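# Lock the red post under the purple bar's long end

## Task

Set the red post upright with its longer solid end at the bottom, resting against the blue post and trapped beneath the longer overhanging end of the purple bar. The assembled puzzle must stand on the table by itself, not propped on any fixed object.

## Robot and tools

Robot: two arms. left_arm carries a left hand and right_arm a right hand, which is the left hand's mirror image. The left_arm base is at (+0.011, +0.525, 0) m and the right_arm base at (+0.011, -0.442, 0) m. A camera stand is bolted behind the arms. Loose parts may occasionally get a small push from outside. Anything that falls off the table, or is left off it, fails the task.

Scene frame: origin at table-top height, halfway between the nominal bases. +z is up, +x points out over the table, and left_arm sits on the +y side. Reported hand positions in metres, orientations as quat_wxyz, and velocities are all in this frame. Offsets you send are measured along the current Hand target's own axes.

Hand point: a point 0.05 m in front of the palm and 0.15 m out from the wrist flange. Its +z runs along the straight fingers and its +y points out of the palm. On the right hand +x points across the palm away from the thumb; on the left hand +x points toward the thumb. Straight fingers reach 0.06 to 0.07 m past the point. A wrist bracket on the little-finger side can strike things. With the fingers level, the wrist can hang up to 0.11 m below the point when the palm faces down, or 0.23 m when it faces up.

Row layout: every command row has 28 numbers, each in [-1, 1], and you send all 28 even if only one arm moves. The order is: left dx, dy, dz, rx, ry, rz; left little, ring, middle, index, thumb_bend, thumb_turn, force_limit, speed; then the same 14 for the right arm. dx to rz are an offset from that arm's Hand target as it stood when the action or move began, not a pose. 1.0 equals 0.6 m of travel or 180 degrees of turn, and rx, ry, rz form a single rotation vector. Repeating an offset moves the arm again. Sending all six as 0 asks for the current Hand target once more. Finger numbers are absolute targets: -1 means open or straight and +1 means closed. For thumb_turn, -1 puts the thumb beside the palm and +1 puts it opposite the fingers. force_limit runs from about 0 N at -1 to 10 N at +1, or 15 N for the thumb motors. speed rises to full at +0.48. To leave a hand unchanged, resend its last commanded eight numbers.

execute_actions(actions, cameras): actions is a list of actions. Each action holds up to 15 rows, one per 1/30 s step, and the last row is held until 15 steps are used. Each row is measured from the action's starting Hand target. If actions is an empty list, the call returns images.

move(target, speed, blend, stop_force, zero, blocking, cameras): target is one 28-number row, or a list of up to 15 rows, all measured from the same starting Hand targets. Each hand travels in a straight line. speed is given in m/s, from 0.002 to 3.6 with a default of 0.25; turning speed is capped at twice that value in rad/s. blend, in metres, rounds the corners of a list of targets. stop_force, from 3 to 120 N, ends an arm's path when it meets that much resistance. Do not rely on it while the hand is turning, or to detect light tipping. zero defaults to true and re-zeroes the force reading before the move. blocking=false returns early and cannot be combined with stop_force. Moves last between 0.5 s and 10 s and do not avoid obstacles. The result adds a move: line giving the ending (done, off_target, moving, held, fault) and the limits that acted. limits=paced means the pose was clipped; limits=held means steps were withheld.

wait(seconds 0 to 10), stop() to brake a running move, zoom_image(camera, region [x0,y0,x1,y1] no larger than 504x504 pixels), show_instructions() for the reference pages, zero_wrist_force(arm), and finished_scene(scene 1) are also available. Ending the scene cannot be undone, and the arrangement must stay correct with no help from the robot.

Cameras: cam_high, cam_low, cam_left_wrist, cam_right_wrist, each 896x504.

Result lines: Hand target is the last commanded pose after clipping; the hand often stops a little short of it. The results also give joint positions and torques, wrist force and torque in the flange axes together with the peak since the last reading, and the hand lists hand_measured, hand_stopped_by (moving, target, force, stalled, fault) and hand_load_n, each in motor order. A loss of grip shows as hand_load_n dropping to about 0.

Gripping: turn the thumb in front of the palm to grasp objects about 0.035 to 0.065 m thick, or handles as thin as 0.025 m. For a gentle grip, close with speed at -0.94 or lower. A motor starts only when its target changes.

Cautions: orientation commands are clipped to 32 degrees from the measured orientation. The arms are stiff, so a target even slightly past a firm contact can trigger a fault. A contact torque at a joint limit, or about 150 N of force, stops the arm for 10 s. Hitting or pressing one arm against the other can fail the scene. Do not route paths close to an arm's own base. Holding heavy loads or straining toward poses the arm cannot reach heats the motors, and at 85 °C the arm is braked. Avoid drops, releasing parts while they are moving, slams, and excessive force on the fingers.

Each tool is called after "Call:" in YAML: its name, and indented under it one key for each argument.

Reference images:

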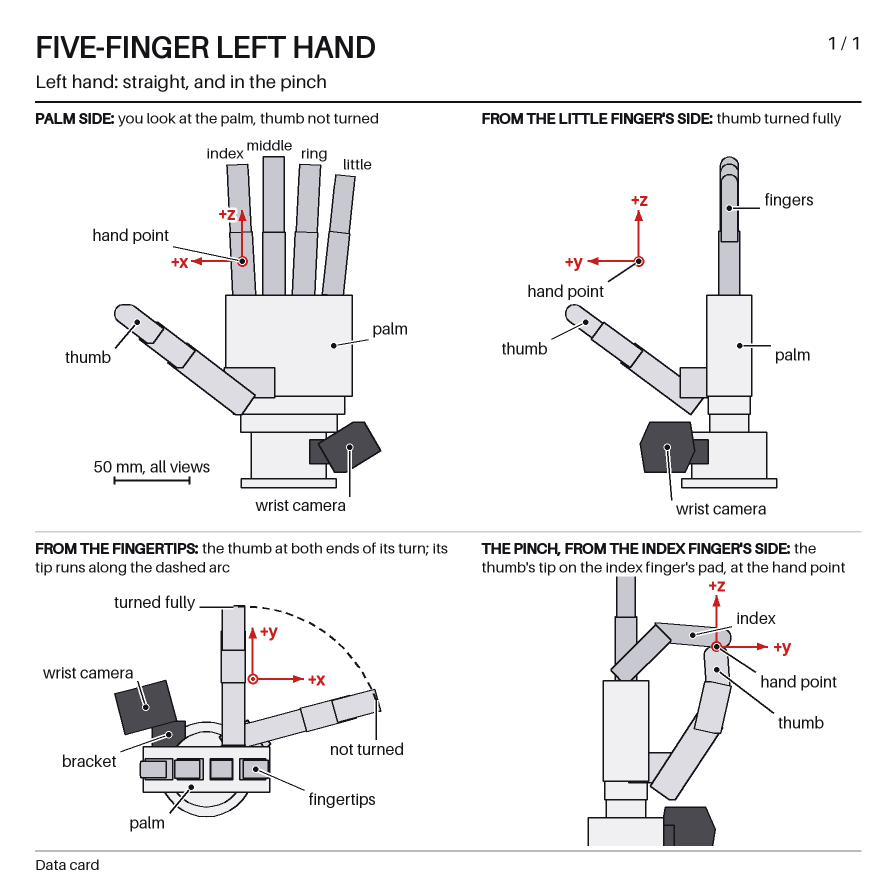

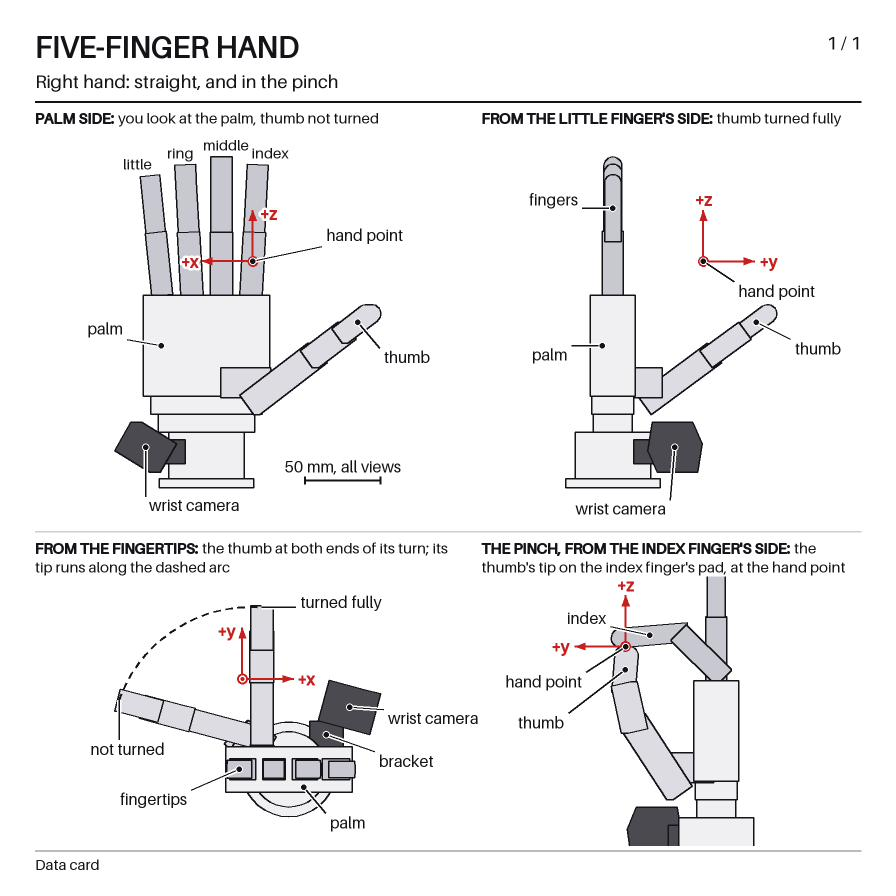

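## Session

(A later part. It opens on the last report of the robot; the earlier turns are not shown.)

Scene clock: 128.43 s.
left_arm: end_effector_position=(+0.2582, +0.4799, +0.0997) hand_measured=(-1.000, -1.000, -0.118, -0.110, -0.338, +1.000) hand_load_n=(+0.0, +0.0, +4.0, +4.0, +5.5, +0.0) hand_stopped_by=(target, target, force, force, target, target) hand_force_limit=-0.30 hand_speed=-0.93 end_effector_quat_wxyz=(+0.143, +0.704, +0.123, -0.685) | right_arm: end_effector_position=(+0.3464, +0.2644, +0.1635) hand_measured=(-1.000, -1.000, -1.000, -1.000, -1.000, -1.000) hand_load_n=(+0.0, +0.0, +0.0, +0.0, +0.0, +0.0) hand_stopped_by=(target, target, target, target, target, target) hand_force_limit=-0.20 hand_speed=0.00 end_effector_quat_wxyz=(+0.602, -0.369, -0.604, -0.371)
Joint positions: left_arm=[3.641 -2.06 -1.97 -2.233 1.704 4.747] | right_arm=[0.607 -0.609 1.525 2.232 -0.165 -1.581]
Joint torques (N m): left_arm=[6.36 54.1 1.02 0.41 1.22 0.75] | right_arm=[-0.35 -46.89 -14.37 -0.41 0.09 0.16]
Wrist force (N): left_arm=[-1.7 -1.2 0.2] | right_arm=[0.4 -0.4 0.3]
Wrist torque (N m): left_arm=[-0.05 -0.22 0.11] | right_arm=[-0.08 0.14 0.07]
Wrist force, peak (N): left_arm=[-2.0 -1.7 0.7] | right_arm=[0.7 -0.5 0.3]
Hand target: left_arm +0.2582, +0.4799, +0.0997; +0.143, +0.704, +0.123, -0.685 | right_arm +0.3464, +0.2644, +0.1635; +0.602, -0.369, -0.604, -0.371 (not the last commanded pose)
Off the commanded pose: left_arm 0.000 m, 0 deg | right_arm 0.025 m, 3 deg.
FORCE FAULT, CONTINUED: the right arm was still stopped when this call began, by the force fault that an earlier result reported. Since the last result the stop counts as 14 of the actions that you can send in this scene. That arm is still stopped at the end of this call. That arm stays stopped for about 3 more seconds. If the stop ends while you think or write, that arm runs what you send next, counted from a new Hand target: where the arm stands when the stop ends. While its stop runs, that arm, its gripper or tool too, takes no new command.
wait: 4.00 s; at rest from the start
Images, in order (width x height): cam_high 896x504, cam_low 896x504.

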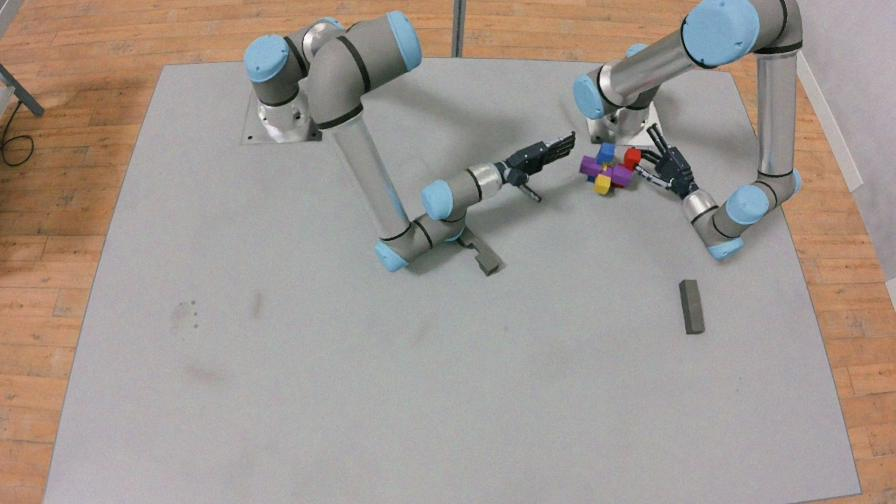

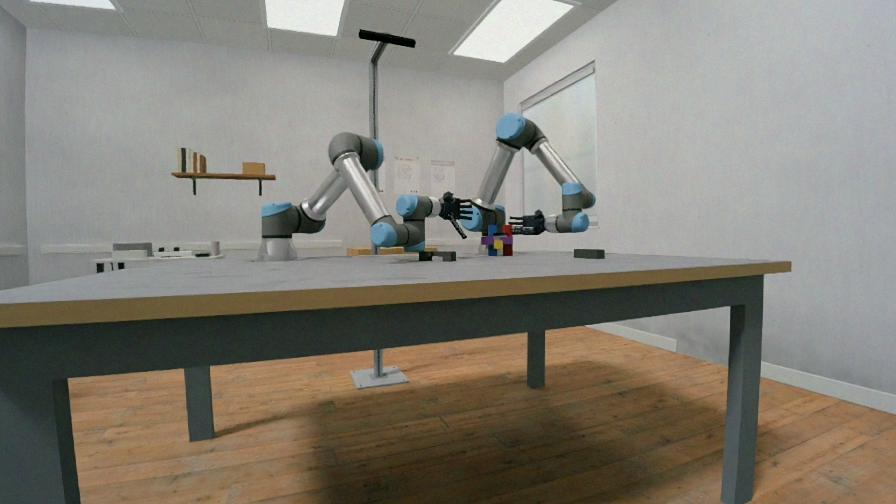

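Call:
wait:
  seconds: 3.2

Call:
move:
  target: [0,0,0,0,0,0,-1,-1,0.3,0.3,-0.335,1,-0.3,-0.93,0.2,0,-0.08,0,0,0,-1,-1,-1,-1,-1,-1,-0.2,0]
  speed: 0.15
  cameras: ["cam_right_wrist","cam_high"]

Scene clock: 131.77 s.
left_arm: end_effector_position=(+0.2582, +0.4799, +0.0997) hand_measured=(-1.000, -1.000, -0.118, -0.110, -0.338, +1.000) hand_load_n=(+0.0, -0.5, +4.0, +4.0, +5.5, +0.0) hand_stopped_by=(target, target, force, force, target, target) hand_force_limit=-0.30 hand_speed=-0.93 end_effector_quat_wxyz=(+0.143, +0.704, +0.123, -0.685) | right_arm: end_effector_position=(+0.3464, +0.2644, +0.1635) hand_measured=(-1.000, -1.000, -1.000, -1.000, -1.000, -1.000) hand_load_n=(+0.0, +0.0, +0.0, +0.0, +0.0, +0.5) hand_stopped_by=(target, target, target, target, target, target) hand_force_limit=-0.20 hand_speed=0.00 end_effector_quat_wxyz=(+0.602, -0.369, -0.604, -0.371)
Joint positions: left_arm=[3.641 -2.06 -1.97 -2.233 1.704 4.747] | right_arm=[0.607 -0.609 1.525 2.232 -0.165 -1.581]
Joint torques (N m): left_arm=[6.44 53.67 1.15 0.29 1.32 0.84] | right_arm=[-1.37 -47.16 -13.44 -0.29 0.13 0.17]
Wrist force (N): left_arm=[-1.4 -1.1 0.4] | right_arm=[0.4 -0.2 0.0]
Wrist torque (N m): left_arm=[-0.06 -0.23 0.11] | right_arm=[-0.04 0.16 0.07]
Wrist force, peak (N): left_arm=[-2.1 -1.2 0.8] | right_arm=[0.7 -0.3 0.5]
Hand target: left_arm +0.2582, +0.4799, +0.0997; +0.143, +0.704, +0.123, -0.685 | right_arm +0.3464, +0.2644, +0.1635; +0.602, -0.369, -0.604, -0.371 (not the last commanded pose)
Off the commanded pose: left_arm 0.000 m, 0 deg | right_arm 0.025 m, 3 deg.
FORCE FAULT, CONTINUED: the right arm's stop, for the force fault that an earlier result reported, is over. The rest of the stop counts as 5 of the actions that you can send in this scene. That arm's target is now where it stood when the stop ended, not its last command. That arm accepts commands again.
wait: 3.20 s; at rest by 0.03 s

Scene clock: 133.17 s.
left_arm: end_effector_position=(+0.2582, +0.4799, +0.0997) hand_measured=(-1.000, -1.000, -0.118, -0.110, -0.338, +1.000) hand_load_n=(+0.0, +0.0, +3.5, +4.0, +5.5, +0.0) hand_stopped_by=(target, target, force, force, target, target) hand_force_limit=-0.30 hand_speed=-0.93 end_effector_quat_wxyz=(+0.143, +0.704, +0.123, -0.685) | right_arm: end_effector_position=(+0.3678, +0.2215, +0.2834) hand_measured=(-1.000, -1.000, -1.000, -1.000, -1.000, -1.000) hand_load_n=(+0.0, +0.0, +0.0, +0.0, +0.0, +0.0) hand_stopped_by=(target, target, target, target, target, target) hand_force_limit=-0.20 hand_speed=0.00 end_effector_quat_wxyz=(+0.602, -0.369, -0.604, -0.371) end_effector_velocity=(+0.000, +0.000, -0.001) end_effector_angular_velocity=(-0.001, +0.002, +0.000)
Joint positions: left_arm=[3.641 -2.06 -1.97 -2.233 1.704 4.747] | right_arm=[0.525 -0.846 1.592 2.408 -0.083 -1.586]
Joint velocities: left_arm=[within noise] | right_arm=[0 0.001 0 -0.003 0 0.005]
Joint torques (N m): left_arm=[5.81 53.96 0.75 0.27 1.34 0.77] | right_arm=[3.64 -51.43 -7.77 -0.93 -0.76 1.24]
Wrist force (N): left_arm=[-1.9 -1.3 0.8] | right_arm=[0.6 0.5 0.1]
Wrist torque (N m): left_arm=[-0.10 -0.19 0.11] | right_arm=[0.06 0.09 0.11]
Wrist force, peak (N): left_arm=[-2.2 -1.4 0.8] | right_arm=[-0.3 -1.8 2.8]
Hand target: left_arm +0.2582, +0.4799, +0.0997; +0.143, +0.704, +0.123, -0.685 | right_arm +0.3677, +0.2216, +0.2835; +0.602, -0.369, -0.604, -0.371
Off the commanded pose: left_arm 0.000 m, 0 deg | right_arm 0.000 m, 0 deg.
move: done
camera_calibration:
cam_right_wrist: T_world_to_cam=[[0.83078, 0.475967, 0.288548, -0.488411], [0.467634, -0.315717, -0.825616, 0.128694], [-0.301866, 0.82084, -0.48487, 0.180888], [0, 0, 0, 1]] pos_world=[0.400184, 0.124619, 0.334889]
Images, in order (width x height): cam_high 896x504, cam_right_wrist 896x504.

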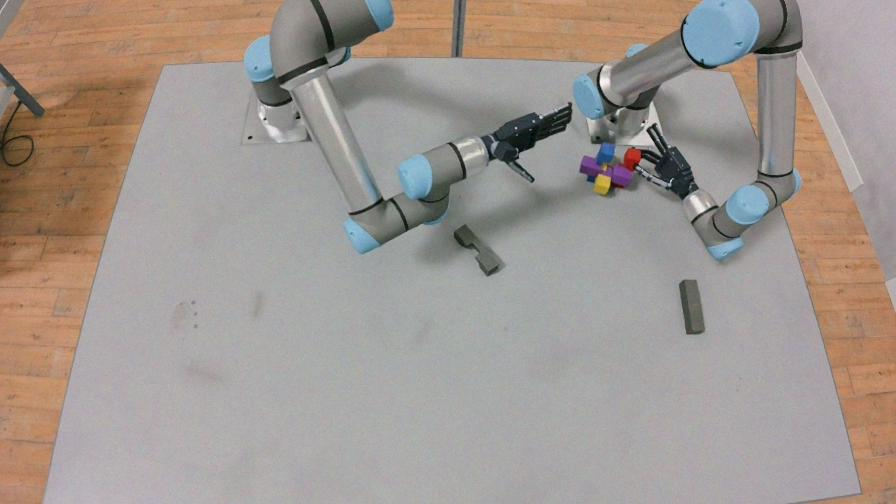

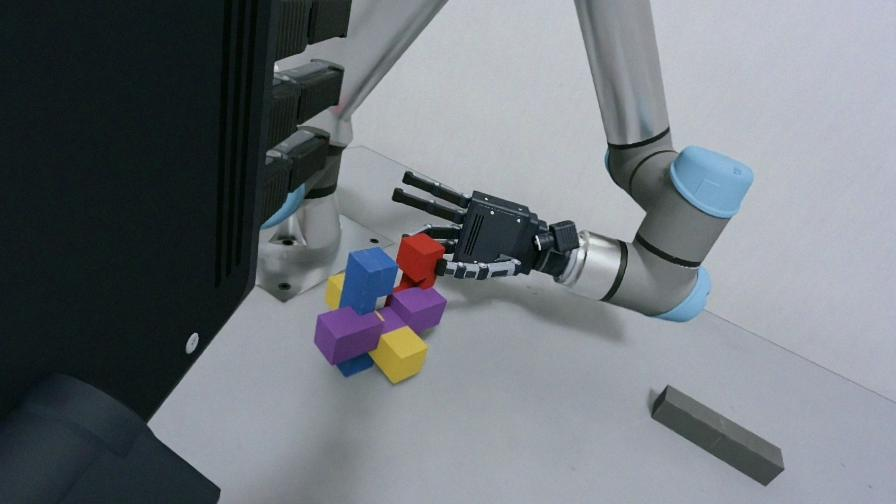

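Call:
zoom_image:
  camera: "cam_right_wrist"
  region: [300, 220, 470, 400]

Call:
zoom_image:
  camera: "cam_right_wrist"
  region: [370, 225, 460, 345]

Scaled by 2.800 from the camera's 896x504 image, which has a finer 1280x720 frame.

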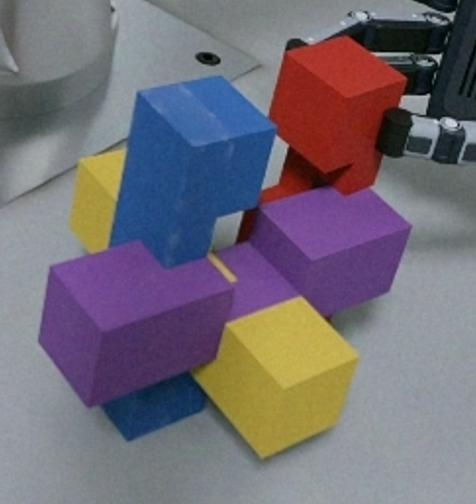

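Scaled by 4.200 from the camera's 896x504 image, which has a finer 1280x720 frame.

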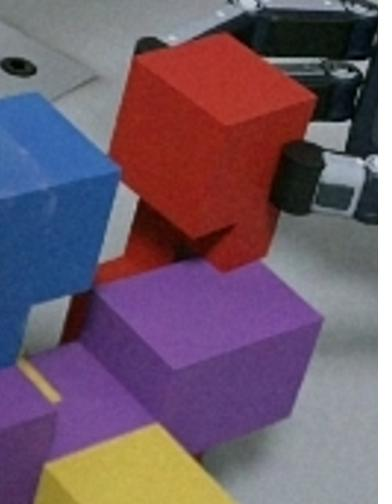

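Call:
move:
  target:
    - [-0.0005,-0.0087,0.0122,0,0,0,-1,-1,0.3,0.3,-0.335,1,-0.3,-0.93,0,0,0,0,0,0,-1,-1,-1,-1,-1,-1,-0.2,0]
    - [-0.0005,-0.0083,0.0111,0.0194,-0.0006,0.0004,-1,-1,0.3,0.3,-0.335,1,-0.3,-0.93,0,0,0,0,0,0,-1,-1,-1,-1,-1,-1,-0.2,0]
  speed: 0.02
  cameras: ["cam_right_wrist","cam_low"]

Call:
zoom_image:
  camera: "cam_right_wrist"
  region: [370, 225, 460, 345]

Call:
zoom_image:
  camera: "cam_low"
  region: [480, 208, 540, 260]

Scene clock: 137.40 s.
left_arm: end_effector_position=(+0.2502, +0.4821, +0.0997) hand_measured=(-1.000, -1.000, -0.118, -0.110, -0.338, +1.000) hand_load_n=(+0.0, +0.0, +4.5, +1.5, +4.0, +0.0) hand_stopped_by=(target, target, force, force, target, target) hand_force_limit=-0.30 hand_speed=-0.93 end_effector_quat_wxyz=(+0.122, +0.707, +0.102, -0.689) | right_arm: end_effector_position=(+0.3677, +0.2216, +0.2835) hand_measured=(-1.000, -1.000, -1.000, -1.000, -1.000, -1.000) hand_load_n=(+0.0, -0.5, +0.0, +0.0, +0.0, +0.0) hand_stopped_by=(target, target, target, target, target, target) hand_force_limit=-0.20 hand_speed=0.00 end_effector_quat_wxyz=(+0.602, -0.369, -0.604, -0.371)
Joint positions: left_arm=[3.619 -2.057 -1.975 -2.23 1.743 4.748] | right_arm=[0.525 -0.846 1.592 2.407 -0.083 -1.586]
Joint torques (N m): left_arm=[6.66 17.74 15.38 -3.07 0.11 1.24] | right_arm=[5.62 -68.02 -32.96 -0.83 1.74 1.36]
Wrist force (N): left_arm=[0.0 0.6 0.5] | right_arm=[0.6 0.3 0.2]
Wrist torque (N m): left_arm=[-0.08 -0.16 0.15] | right_arm=[0.04 0.08 0.11]
Wrist force, peak (N): left_arm=[-5.2 -1.3 -2.0] | right_arm=[0.6 0.6 0.2]
Hand target: left_arm +0.2502, +0.4821, +0.0997; +0.122, +0.707, +0.102, -0.689 | right_arm +0.3677, +0.2216, +0.2835; +0.602, -0.369, -0.604, -0.371
Off the commanded pose: left_arm 0.000 m, 0 deg | right_arm 0.000 m, 0 deg.
move: done
camera_calibration:
cam_right_wrist: T_world_to_cam=[[0.830682, 0.475985, 0.288802, -0.488488], [0.467816, -0.3155, -0.825595, 0.12867], [-0.301854, 0.820913, -0.484753, 0.180883], [0, 0, 0, 1]] pos_world=[0.400185, 0.124619, 0.334989]
Images, in order (width x height): cam_low 896x504, cam_right_wrist 896x504.

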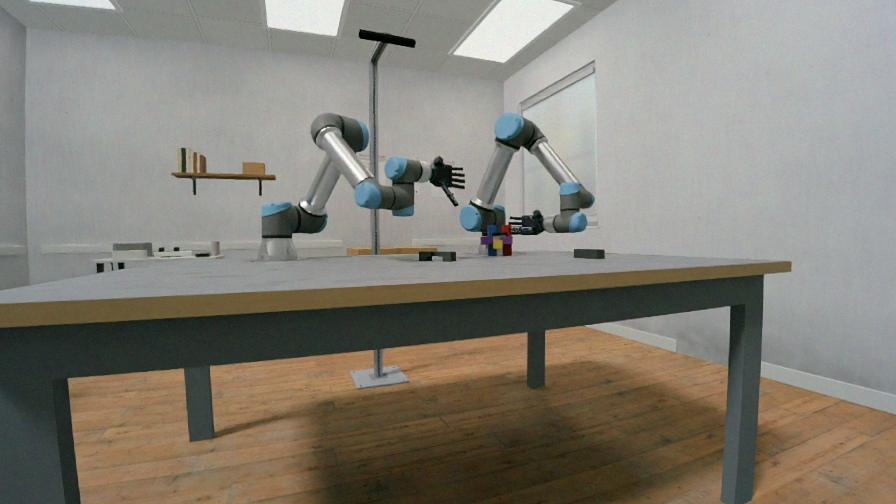

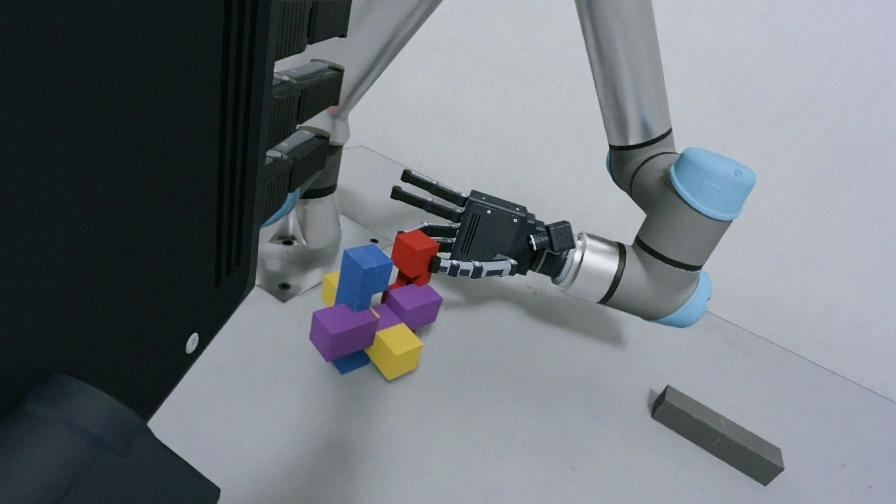

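Scaled by 4.200 from the camera's 896x504 image, which has a finer 1280x720 frame.

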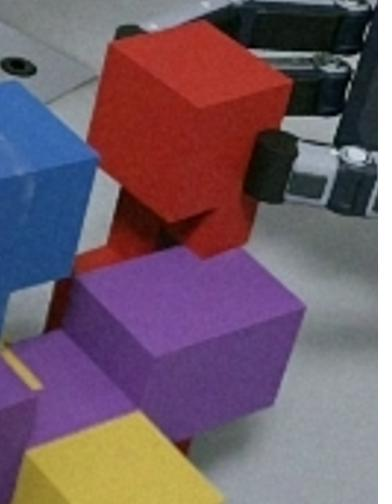

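Scaled by 8.400 from the camera's 896x504 image, which has a finer 1280x720 frame.

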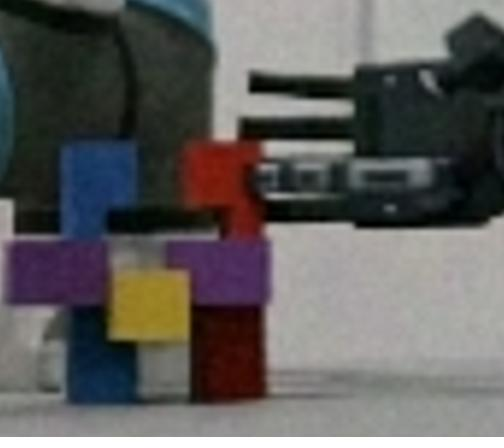

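Call:
execute_actions:
  actions:
    - [[0,0,0,0,0,0,-1,-1,-0.22,-0.22,-0.42,1,-0.3,-0.85,0,0,0,0,0,0,-1,-1,-1,-1,-1,-1,-0.2,0]]
    - [[0,0,0,0,0,0,-1,-1,-0.22,-0.22,-0.42,1,-0.3,-0.85,0,0,0,0,0,0,-1,-1,-1,-1,-1,-1,-0.2,0]]
  cameras: ["cam_right_wrist","cam_low","cam_high"]

Call:
zoom_image:
  camera: "cam_right_wrist"
  region: [370, 225, 460, 345]

Call:
zoom_image:
  camera: "cam_low"
  region: [480, 208, 540, 260]

Call:
zoom_image:
  camera: "cam_right_wrist"
  region: [290, 220, 460, 400]

Scene clock: 138.90 s.
left_arm: end_effector_position=(+0.2502, +0.4820, +0.0997) hand_measured=(-1.000, -1.000, -0.220, -0.220, -0.420, +1.000) hand_load_n=(+0.0, +0.0, +0.0, +0.0, +0.0, +0.5) hand_stopped_by=(target, target, target, target, target, target) hand_force_limit=-0.30 hand_speed=-0.85 end_effector_quat_wxyz=(+0.122, +0.707, +0.102, -0.689) | right_arm: end_effector_position=(+0.3677, +0.2216, +0.2835) hand_measured=(-1.000, -1.000, -1.000, -1.000, -1.000, -1.000) hand_load_n=(+0.0, +0.0, +0.0, +0.0, +0.0, +0.0) hand_stopped_by=(target, target, target, target, target, target) hand_force_limit=-0.20 hand_speed=0.00 end_effector_quat_wxyz=(+0.602, -0.369, -0.604, -0.371)
Joint positions: left_arm=[3.619 -2.057 -1.975 -2.23 1.743 4.748] | right_arm=[0.525 -0.846 1.592 2.407 -0.083 -1.586]
Joint torques (N m): left_arm=[6.44 49.11 0.31 -0.32 -0.75 0.75] | right_arm=[5.38 -68.74 -32.97 -0.72 1.71 1.3]
Wrist force (N): left_arm=[1.0 -0.3 0.4] | right_arm=[0.5 0.6 0.2]
Wrist torque (N m): left_arm=[-0.02 -0.18 0.14] | right_arm=[0.08 0.10 0.11]
Wrist force, peak (N): left_arm=[1.3 -0.7 0.5] | right_arm=[0.8 0.5 0.3]
Hand target: left_arm +0.2502, +0.4821, +0.0997; +0.122, +0.707, +0.102, -0.689 | right_arm +0.3677, +0.2216, +0.2835; +0.602, -0.369, -0.604, -0.371
Off the commanded pose: left_arm 0.000 m, 0 deg | right_arm 0.000 m, 0 deg.
Step readings (end_effector_position of left_arm | right_arm):
0: (+0.2503, +0.4821, +0.0997) | (+0.3677, +0.2216, +0.2835)
1: (+0.2503, +0.4821, +0.0997) | (+0.3677, +0.2216, +0.2835)
2: (+0.2503, +0.4821, +0.0997) | (+0.3677, +0.2216, +0.2835)
4: (+0.2502, +0.4821, +0.0997) | (+0.3677, +0.2216, +0.2835)
8: (+0.2502, +0.4821, +0.0997) | (+0.3677, +0.2216, +0.2835)
15: (+0.2502, +0.4820, +0.0997) | (+0.3677, +0.2216, +0.2835)
16: (+0.2502, +0.4820, +0.0997) | (+0.3677, +0.2216, +0.2835)
17: (+0.2502, +0.4820, +0.0997) | (+0.3677, +0.2216, +0.2835)
19: (+0.2502, +0.4820, +0.0997) | (+0.3677, +0.2216, +0.2835)
23: (+0.2502, +0.4820, +0.0997) | (+0.3677, +0.2216, +0.2835)
30: (+0.2502, +0.4820, +0.0997) | (+0.3677, +0.2216, +0.2835)
camera_calibration:
cam_right_wrist: T_world_to_cam=[[0.830682, 0.475985, 0.288802, -0.488488], [0.467816, -0.3155, -0.825595, 0.12867], [-0.301854, 0.820913, -0.484753, 0.180883], [0, 0, 0, 1]] pos_world=[0.400185, 0.124619, 0.334989]
Images, in order (width x height): cam_high 896x504, cam_low 896x504, cam_right_wrist 896x504.

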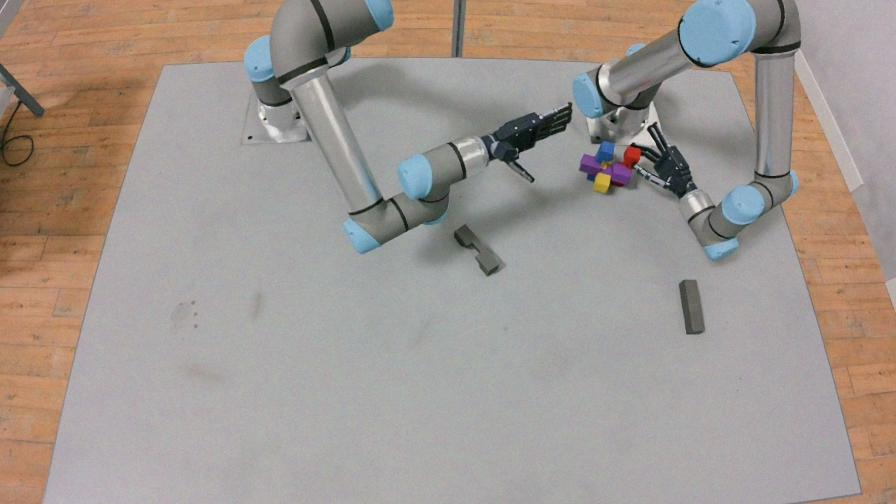

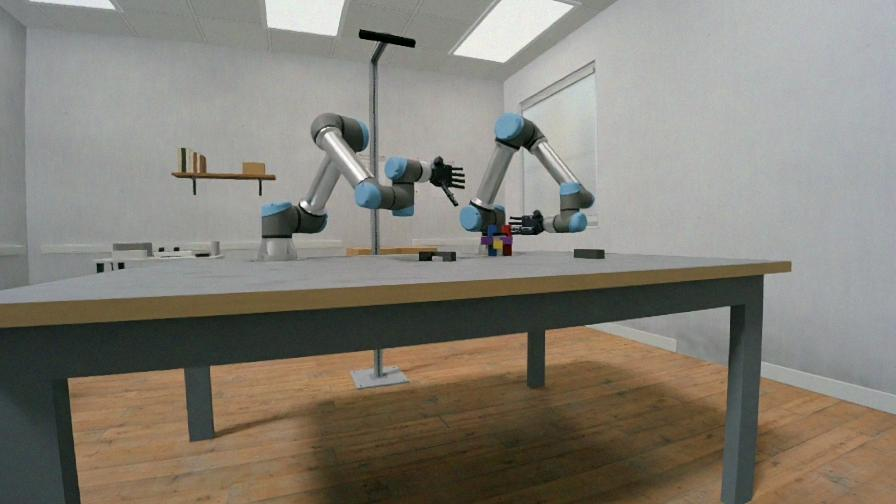

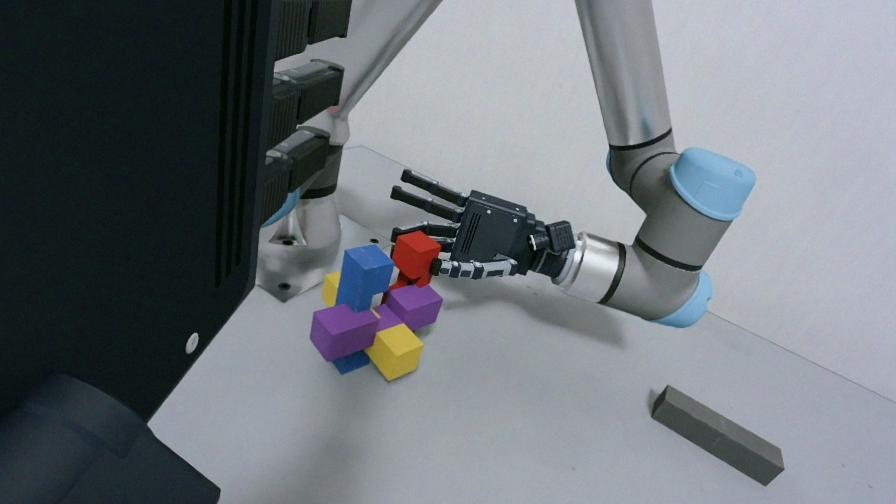

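Scaled by 4.200 from the camera's 896x504 image, which has a finer 1280x720 frame.

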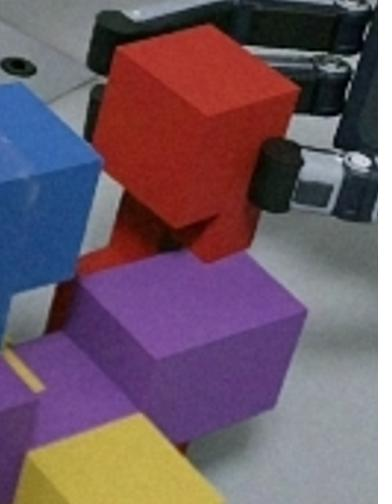

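Scaled by 8.400 from the camera's 896x504 image, which has a finer 1280x720 frame.

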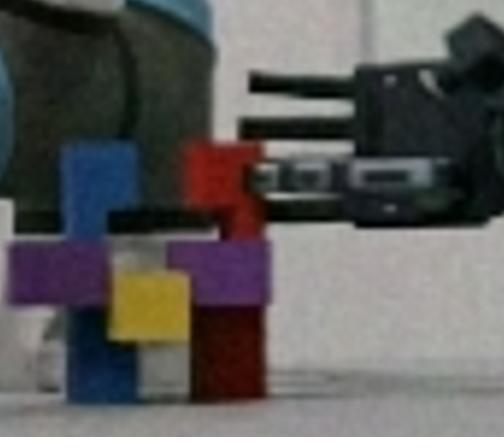

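Scaled by 2.800 from the camera's 896x504 image, which has a finer 1280x720 frame.

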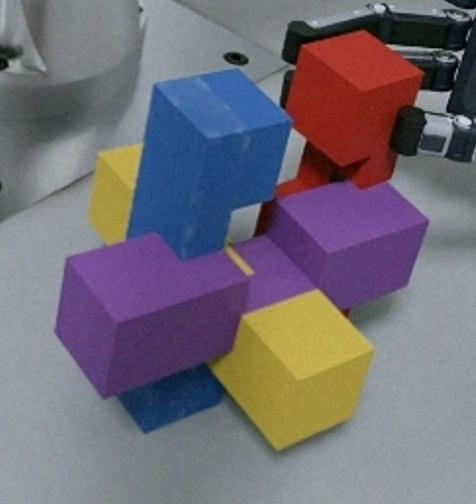

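Call:
move:
  target:
    - [0,0,0,0,0,0,-1,-1,-0.22,-0.22,-0.42,1,-0.3,-0.85,-0.0058,-0.2735,0.0053,-0.15,0,0,-1,-1,-1,-1,-1,-1,-0.2,0]
    - [0,0,0,0,0,0,-1,-1,-0.22,-0.22,-0.42,1,-0.3,-0.85,-0.1392,-0.311,0.2955,-0.3167,0,0,-1,-1,-1,-1,-1,-1,-0.2,0]
  speed: 0.25
  blend: [0.03,0]
  cameras: ["cam_right_wrist"]

Call:
zoom_image:
  camera: "cam_right_wrist"
  region: [330, 120, 650, 400]

Scene clock: 142.67 s.
left_arm: end_effector_position=(+0.2502, +0.4821, +0.0997) hand_measured=(-1.000, -1.000, -0.220, -0.220, -0.420, +1.000) hand_load_n=(+0.0, +0.0, +0.0, +0.0, +0.0, +0.0) hand_stopped_by=(target, target, target, target, target, target) hand_force_limit=-0.30 hand_speed=-0.85 end_effector_quat_wxyz=(+0.122, +0.707, +0.102, -0.689) | right_arm: end_effector_position=(+0.1545, +0.2433, +0.2269) hand_measured=(-1.000, -1.000, -1.000, -1.000, -1.000, -1.000) hand_load_n=(+0.0, +0.0, +0.0, +0.0, +0.0, +0.0) hand_stopped_by=(target, target, target, target, target, target) hand_force_limit=-0.20 hand_speed=0.00 end_effector_quat_wxyz=(-0.409, +0.576, +0.410, +0.578)
Joint positions: left_arm=[3.619 -2.057 -1.975 -2.23 1.743 4.748] | right_arm=[1.248 -0.917 1.978 2.079 -1.612 -1.573]
Joint torques (N m): left_arm=[6.68 50.29 -0.23 -0.24 -0.69 -0.18] | right_arm=[2.08 -62.65 1.09 -3.16 -1.54 0.52]
Wrist force (N): left_arm=[1.0 -0.2 0.5] | right_arm=[0.4 0.2 0.9]
Wrist torque (N m): left_arm=[-0.02 -0.17 0.14] | right_arm=[0.00 0.12 0.01]
Wrist force, peak (N): left_arm=[0.9 -1.0 0.7] | right_arm=[4.6 -10.8 -6.6]
Hand target: left_arm +0.2502, +0.4821, +0.0997; +0.122, +0.707, +0.102, -0.689 | right_arm +0.1544, +0.2433, +0.2269; -0.409, +0.576, +0.410, +0.578 (not the last commanded pose)
Off the commanded pose: left_arm 0.000 m, 0 deg | right_arm 0.068 m, 11 deg.
move: held (right_arm; a check stopped the path); path passed 1 of 2 targets; limits=held
pose unreachable (right arm): on one or more control steps of this call, first in action 0 (counted from 0), this arm could not follow its commanded pose, so it was not sent that pose on those steps. It may still have moved: this result reports where it is.
cause: moving toward the commanded pose would bring a part of the arm too close to another arm (a part of this arm just beyond joint 6 (wrist 3) and a part of the left arm just beyond its joint 2 (shoulder lift), at the place that arm is still heading or pushing toward).
camera_calibration:
cam_right_wrist: T_world_to_cam=[[0.91842, -0.271225, 0.287995, -0.136919], [0.095695, -0.554053, -0.826963, 0.304432], [0.383858, 0.78706, -0.482898, -0.0269284], [0, 0, 0, 1]] pos_world=[0.106953, 0.15273, 0.278182]
Images, in order (width x height): cam_right_wrist 896x504.

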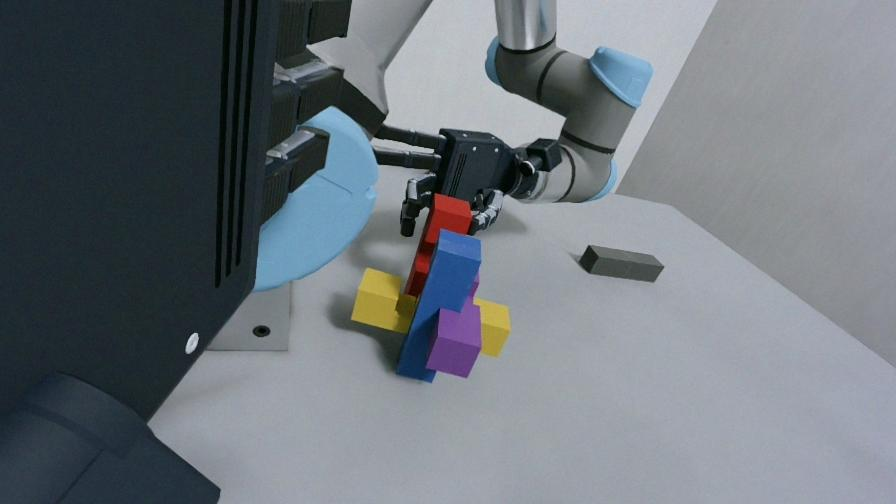

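Scaled by 1.575 from the camera's 896x504 image, which has a finer 1280x720 frame.

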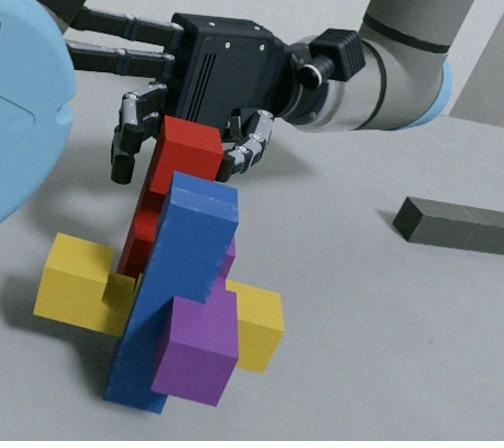

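Call:
zoom_image:
  camera: "cam_right_wrist"
  region: [380, 180, 500, 320]

Scaled by 3.600 from the camera's 896x504 image, which has a finer 1280x720 frame.

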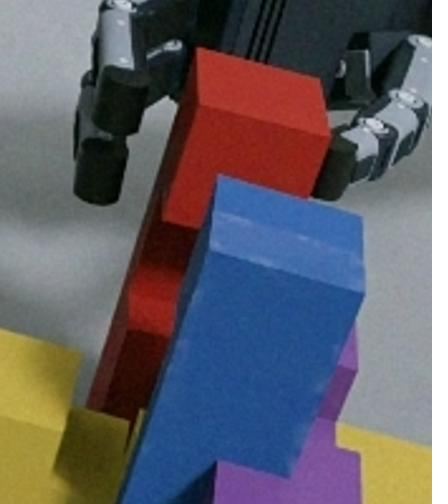

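Call:
execute_actions:
  actions:
    - [[0,0,0,0,0,0,-1,-1,-0.5,-0.5,-1,1,-0.3,-0.6,0,0,0,0,0,0,-1,-1,-1,-1,-1,-1,-0.2,0]]
    - [[0,0,0,0,0,0,-1,-1,-0.5,-0.5,-1,1,-0.3,-0.6,0,0,0,0,0,0,-1,-1,-1,-1,-1,-1,-0.2,0]]
  cameras: ["cam_right_wrist","cam_low","cam_high","cam_left_wrist"]

Call:
zoom_image:
  camera: "cam_high"
  region: [575, 130, 675, 200]

Call:
zoom_image:
  camera: "cam_left_wrist"
  region: [150, 80, 600, 504]

Scene clock: 145.80 s.
left_arm: end_effector_position=(+0.2502, +0.4821, +0.0997) hand_measured=(-1.000, -1.000, -0.500, -0.500, -1.000, +1.000) hand_load_n=(+0.0, +0.0, +0.0, +0.0, +0.0, +0.5) hand_stopped_by=(target, target, target, target, target, target) hand_force_limit=-0.30 hand_speed=-0.60 end_effector_quat_wxyz=(+0.122, +0.707, +0.102, -0.689) | right_arm: end_effector_position=(+0.1544, +0.2433, +0.2269) hand_measured=(-1.000, -1.000, -1.000, -1.000, -1.000, -1.000) hand_load_n=(-0.5, +0.0, +0.0, +0.0, +0.0, +0.0) hand_stopped_by=(target, target, target, target, target, target) hand_force_limit=-0.20 hand_speed=0.00 end_effector_quat_wxyz=(-0.409, +0.576, +0.410, +0.578)
Joint positions: left_arm=[3.619 -2.057 -1.975 -2.23 1.743 4.748] | right_arm=[1.248 -0.917 1.978 2.079 -1.612 -1.573]
Joint torques (N m): left_arm=[6.64 50.08 1.29 -0.25 -0.68 -0.18] | right_arm=[5.09 -62.36 -28.42 -3.32 -1.52 0.41]
Wrist force (N): left_arm=[0.7 -0.8 0.2] | right_arm=[0.2 0.0 0.8]
Wrist torque (N m): left_arm=[-0.08 -0.14 0.14] | right_arm=[-0.03 0.17 -0.01]
Wrist force, peak (N): left_arm=[1.1 -0.8 0.6] | right_arm=[0.4 0.2 1.1]
Hand target: left_arm +0.2502, +0.4821, +0.0997; +0.122, +0.707, +0.102, -0.689 | right_arm +0.1544, +0.2433, +0.2269; -0.409, +0.576, +0.410, +0.578
Off the commanded pose: left_arm 0.000 m, 0 deg | right_arm 0.000 m, 0 deg.
Step readings (end_effector_position of left_arm | right_arm):
0: (+0.2502, +0.4821, +0.0997) | (+0.1544, +0.2433, +0.2269)
1: (+0.2502, +0.4821, +0.0997) | (+0.1544, +0.2433, +0.2269)
2: (+0.2502, +0.4821, +0.0997) | (+0.1544, +0.2433, +0.2269)
4: (+0.2502, +0.4821, +0.0997) | (+0.1544, +0.2433, +0.2269)
8: (+0.2502, +0.4821, +0.0997) | (+0.1544, +0.2433, +0.2269)
15: (+0.2502, +0.4821, +0.0997) | (+0.1544, +0.2433, +0.2269)
16: (+0.2502, +0.4821, +0.0997) | (+0.1544, +0.2433, +0.2269)
17: (+0.2502, +0.4821, +0.0997) | (+0.1544, +0.2433, +0.2269)
19: (+0.2502, +0.4821, +0.0997) | (+0.1544, +0.2433, +0.2269)
23: (+0.2502, +0.4821, +0.0997) | (+0.1544, +0.2433, +0.2269)
30: (+0.2502, +0.4821, +0.0997) | (+0.1544, +0.2433, +0.2269)
camera_calibration:
cam_left_wrist: T_world_to_cam=[[-0.284486, 0.897172, -0.337862, -0.318773], [0.597295, -0.109788, -0.794471, -0.0165341], [-0.749871, -0.427819, -0.504643, 0.563292], [0, 0, 0, 1]] pos_world=[0.341585, 0.525166, 0.163425]
cam_right_wrist: T_world_to_cam=[[0.918416, -0.271207, 0.288026, -0.136867], [0.0957808, -0.553954, -0.827019, 0.304515], [0.383846, 0.787135, -0.482784, -0.0268845], [0, 0, 0, 1]] pos_world=[0.106853, 0.15273, 0.278282]

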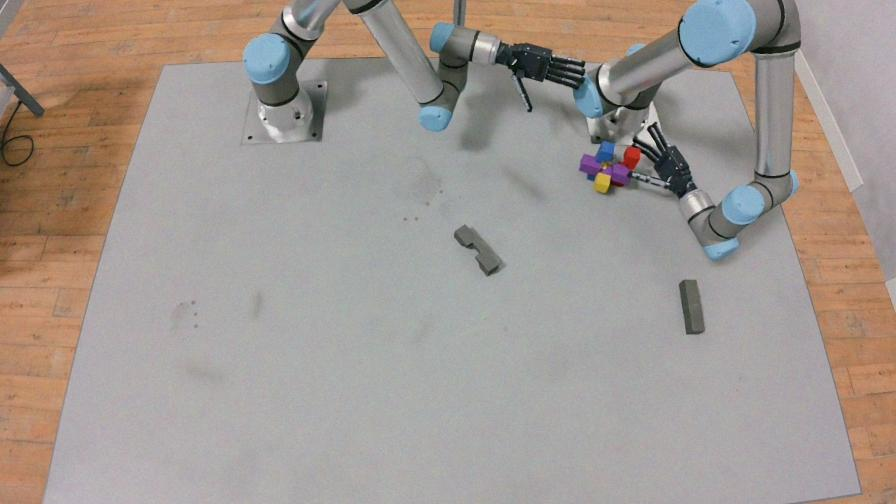

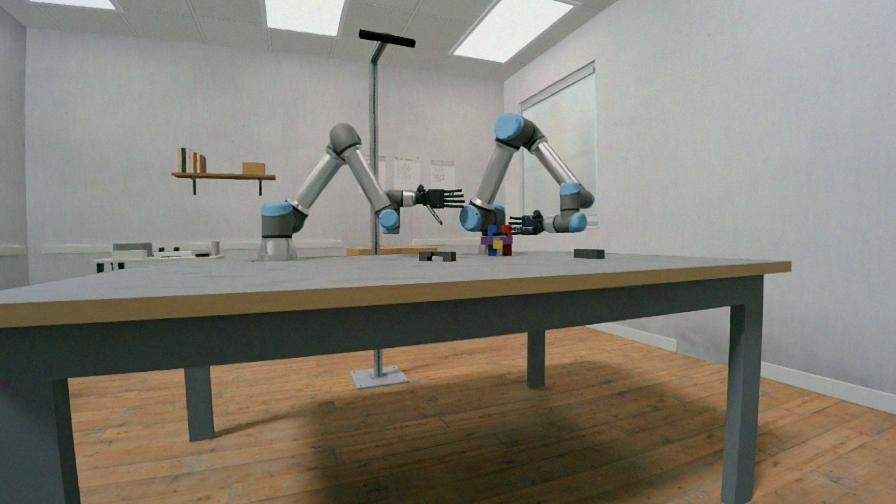

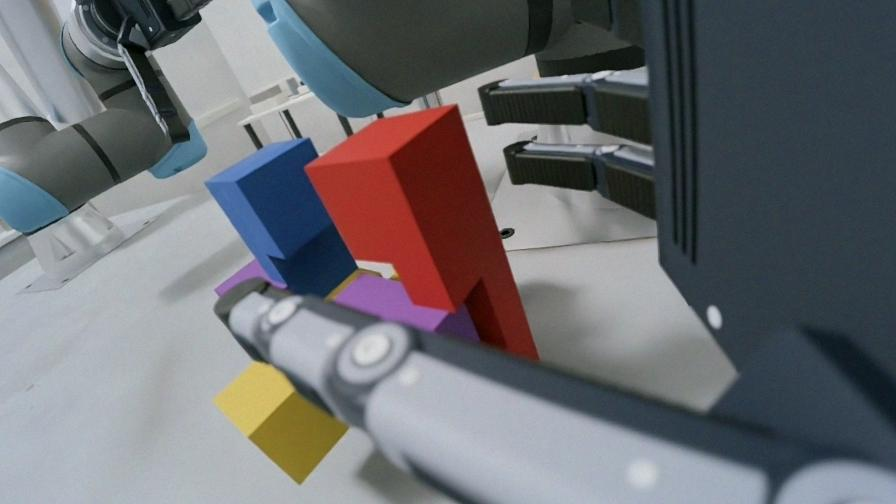

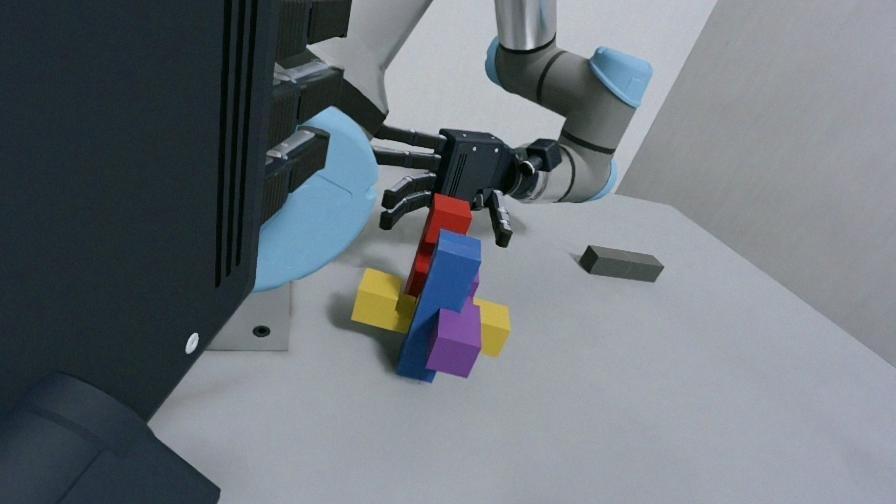

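Scaled by 5.040 from the camera's 896x504 image, which has a finer 1280x720 frame.

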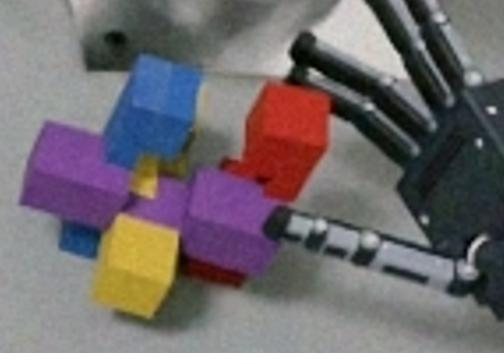

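Scaled by 1.120 from the camera's 896x504 image, which has a finer 1280x720 frame.

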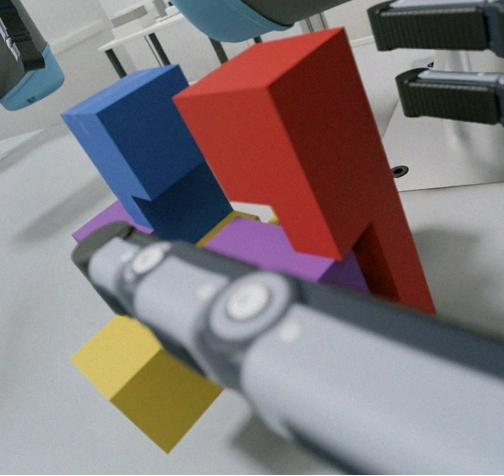

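Call:
move:
  target: [0.0011,0.0169,-0.0248,0,0,0,-1,-1,-0.75,-0.75,-1,1,-0.3,-0.5,0,0,0,0,0,0,-1,-1,-1,-1,-1,-1,-0.2,0]
  speed: 0.05
  cameras: ["cam_high","cam_left_wrist"]

Call:
zoom_image:
  camera: "cam_high"
  region: [575, 130, 675, 200]

Call:
zoom_image:
  camera: "cam_left_wrist"
  region: [150, 80, 600, 504]

Scene clock: 147.07 s.
left_arm: end_effector_position=(+0.2675, +0.4770, +0.0996) hand_measured=(-1.000, -1.000, -0.750, -0.750, -1.000, +1.000) hand_load_n=(+0.0, +0.0, +0.0, +0.0, +0.0, +0.0) hand_stopped_by=(target, target, target, target, target, target) hand_force_limit=-0.30 hand_speed=-0.50 end_effector_quat_wxyz=(+0.122, +0.707, +0.102, -0.689) end_effector_velocity=(-0.001, +0.000, -0.001) end_effector_angular_velocity=(+0.001, -0.002, +0.000) | right_arm: end_effector_position=(+0.1544, +0.2433, +0.2269) hand_measured=(-1.000, -1.000, -1.000, -1.000, -1.000, -1.000) hand_load_n=(+0.0, +0.0, +0.0, +0.0, +0.0, +0.0) hand_stopped_by=(target, target, target, target, target, target) hand_force_limit=-0.20 hand_speed=0.00 end_effector_quat_wxyz=(-0.409, +0.576, +0.410, +0.578)
Joint positions: left_arm=[3.592 -2.084 -1.926 -2.252 1.716 4.747] | right_arm=[1.248 -0.917 1.978 2.079 -1.612 -1.573]
Joint velocities: left_arm=[0.001 0.001 -0.004 0.005 0.001 0] | right_arm=[within noise]
Joint torques (N m): left_arm=[6.37 53.73 1.04 -0.04 1.33 -0.35] | right_arm=[5.87 -61.02 -28.63 -3.23 -1.37 0.34]
Wrist force (N): left_arm=[1.0 -0.5 0.3] | right_arm=[0.2 0.1 0.8]
Wrist torque (N m): left_arm=[-0.06 -0.19 0.12] | right_arm=[-0.01 0.15 0.00]
Wrist force, peak (N): left_arm=[0.7 -0.6 1.3] | right_arm=[0.3 0.2 1.0]
Hand target: left_arm +0.2675, +0.4771, +0.0997; +0.122, +0.707, +0.102, -0.689 | right_arm +0.1544, +0.2433, +0.2269; -0.409, +0.576, +0.410, +0.578
Off the commanded pose: left_arm 0.000 m, 0 deg | right_arm 0.000 m, 0 deg.
move: done
camera_calibration:
cam_left_wrist: T_world_to_cam=[[-0.284594, 0.897097, -0.33797, -0.309305], [0.596984, -0.109997, -0.794676, -0.0272435], [-0.750077, -0.427923, -0.504248, 0.574141], [0, 0, 0, 1]] pos_world=[0.358888, 0.520168, 0.163324]
Images, in order (width x height): cam_high 896x504, cam_left_wrist 896x504.

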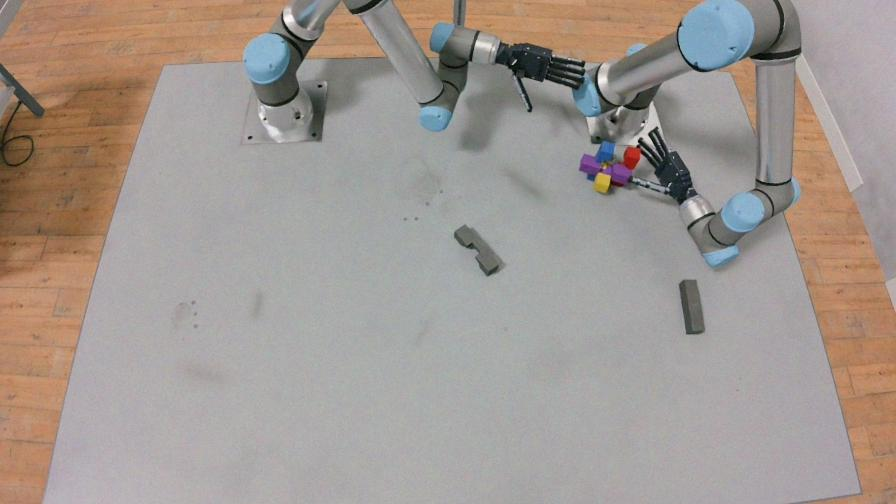

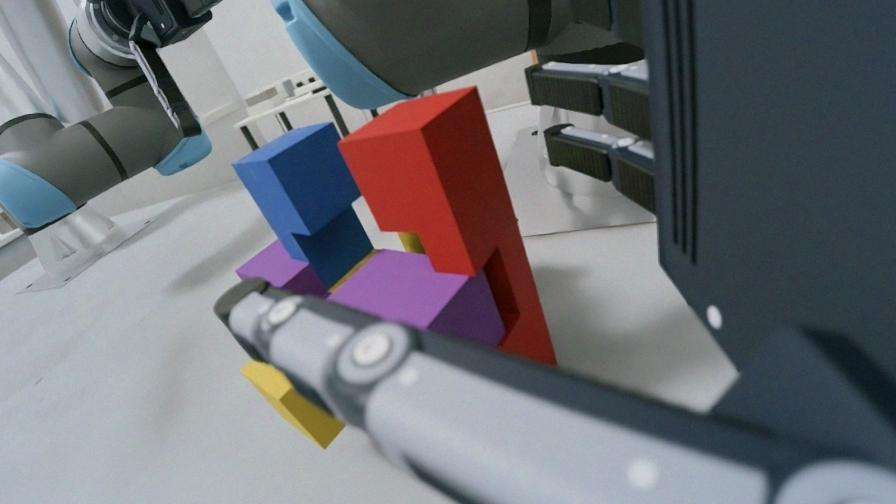

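Scaled by 5.040 from the camera's 896x504 image, which has a finer 1280x720 frame.

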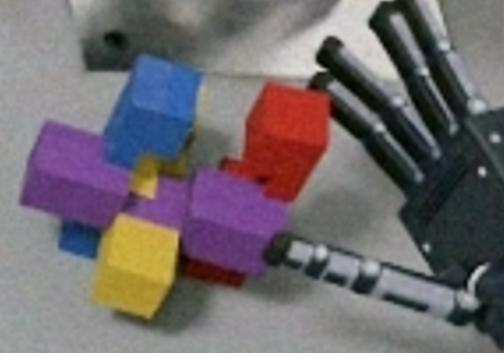

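Scaled by 1.120 from the camera's 896x504 image, which has a finer 1280x720 frame.

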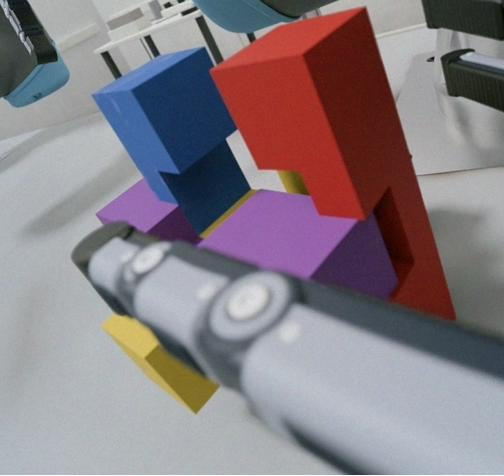

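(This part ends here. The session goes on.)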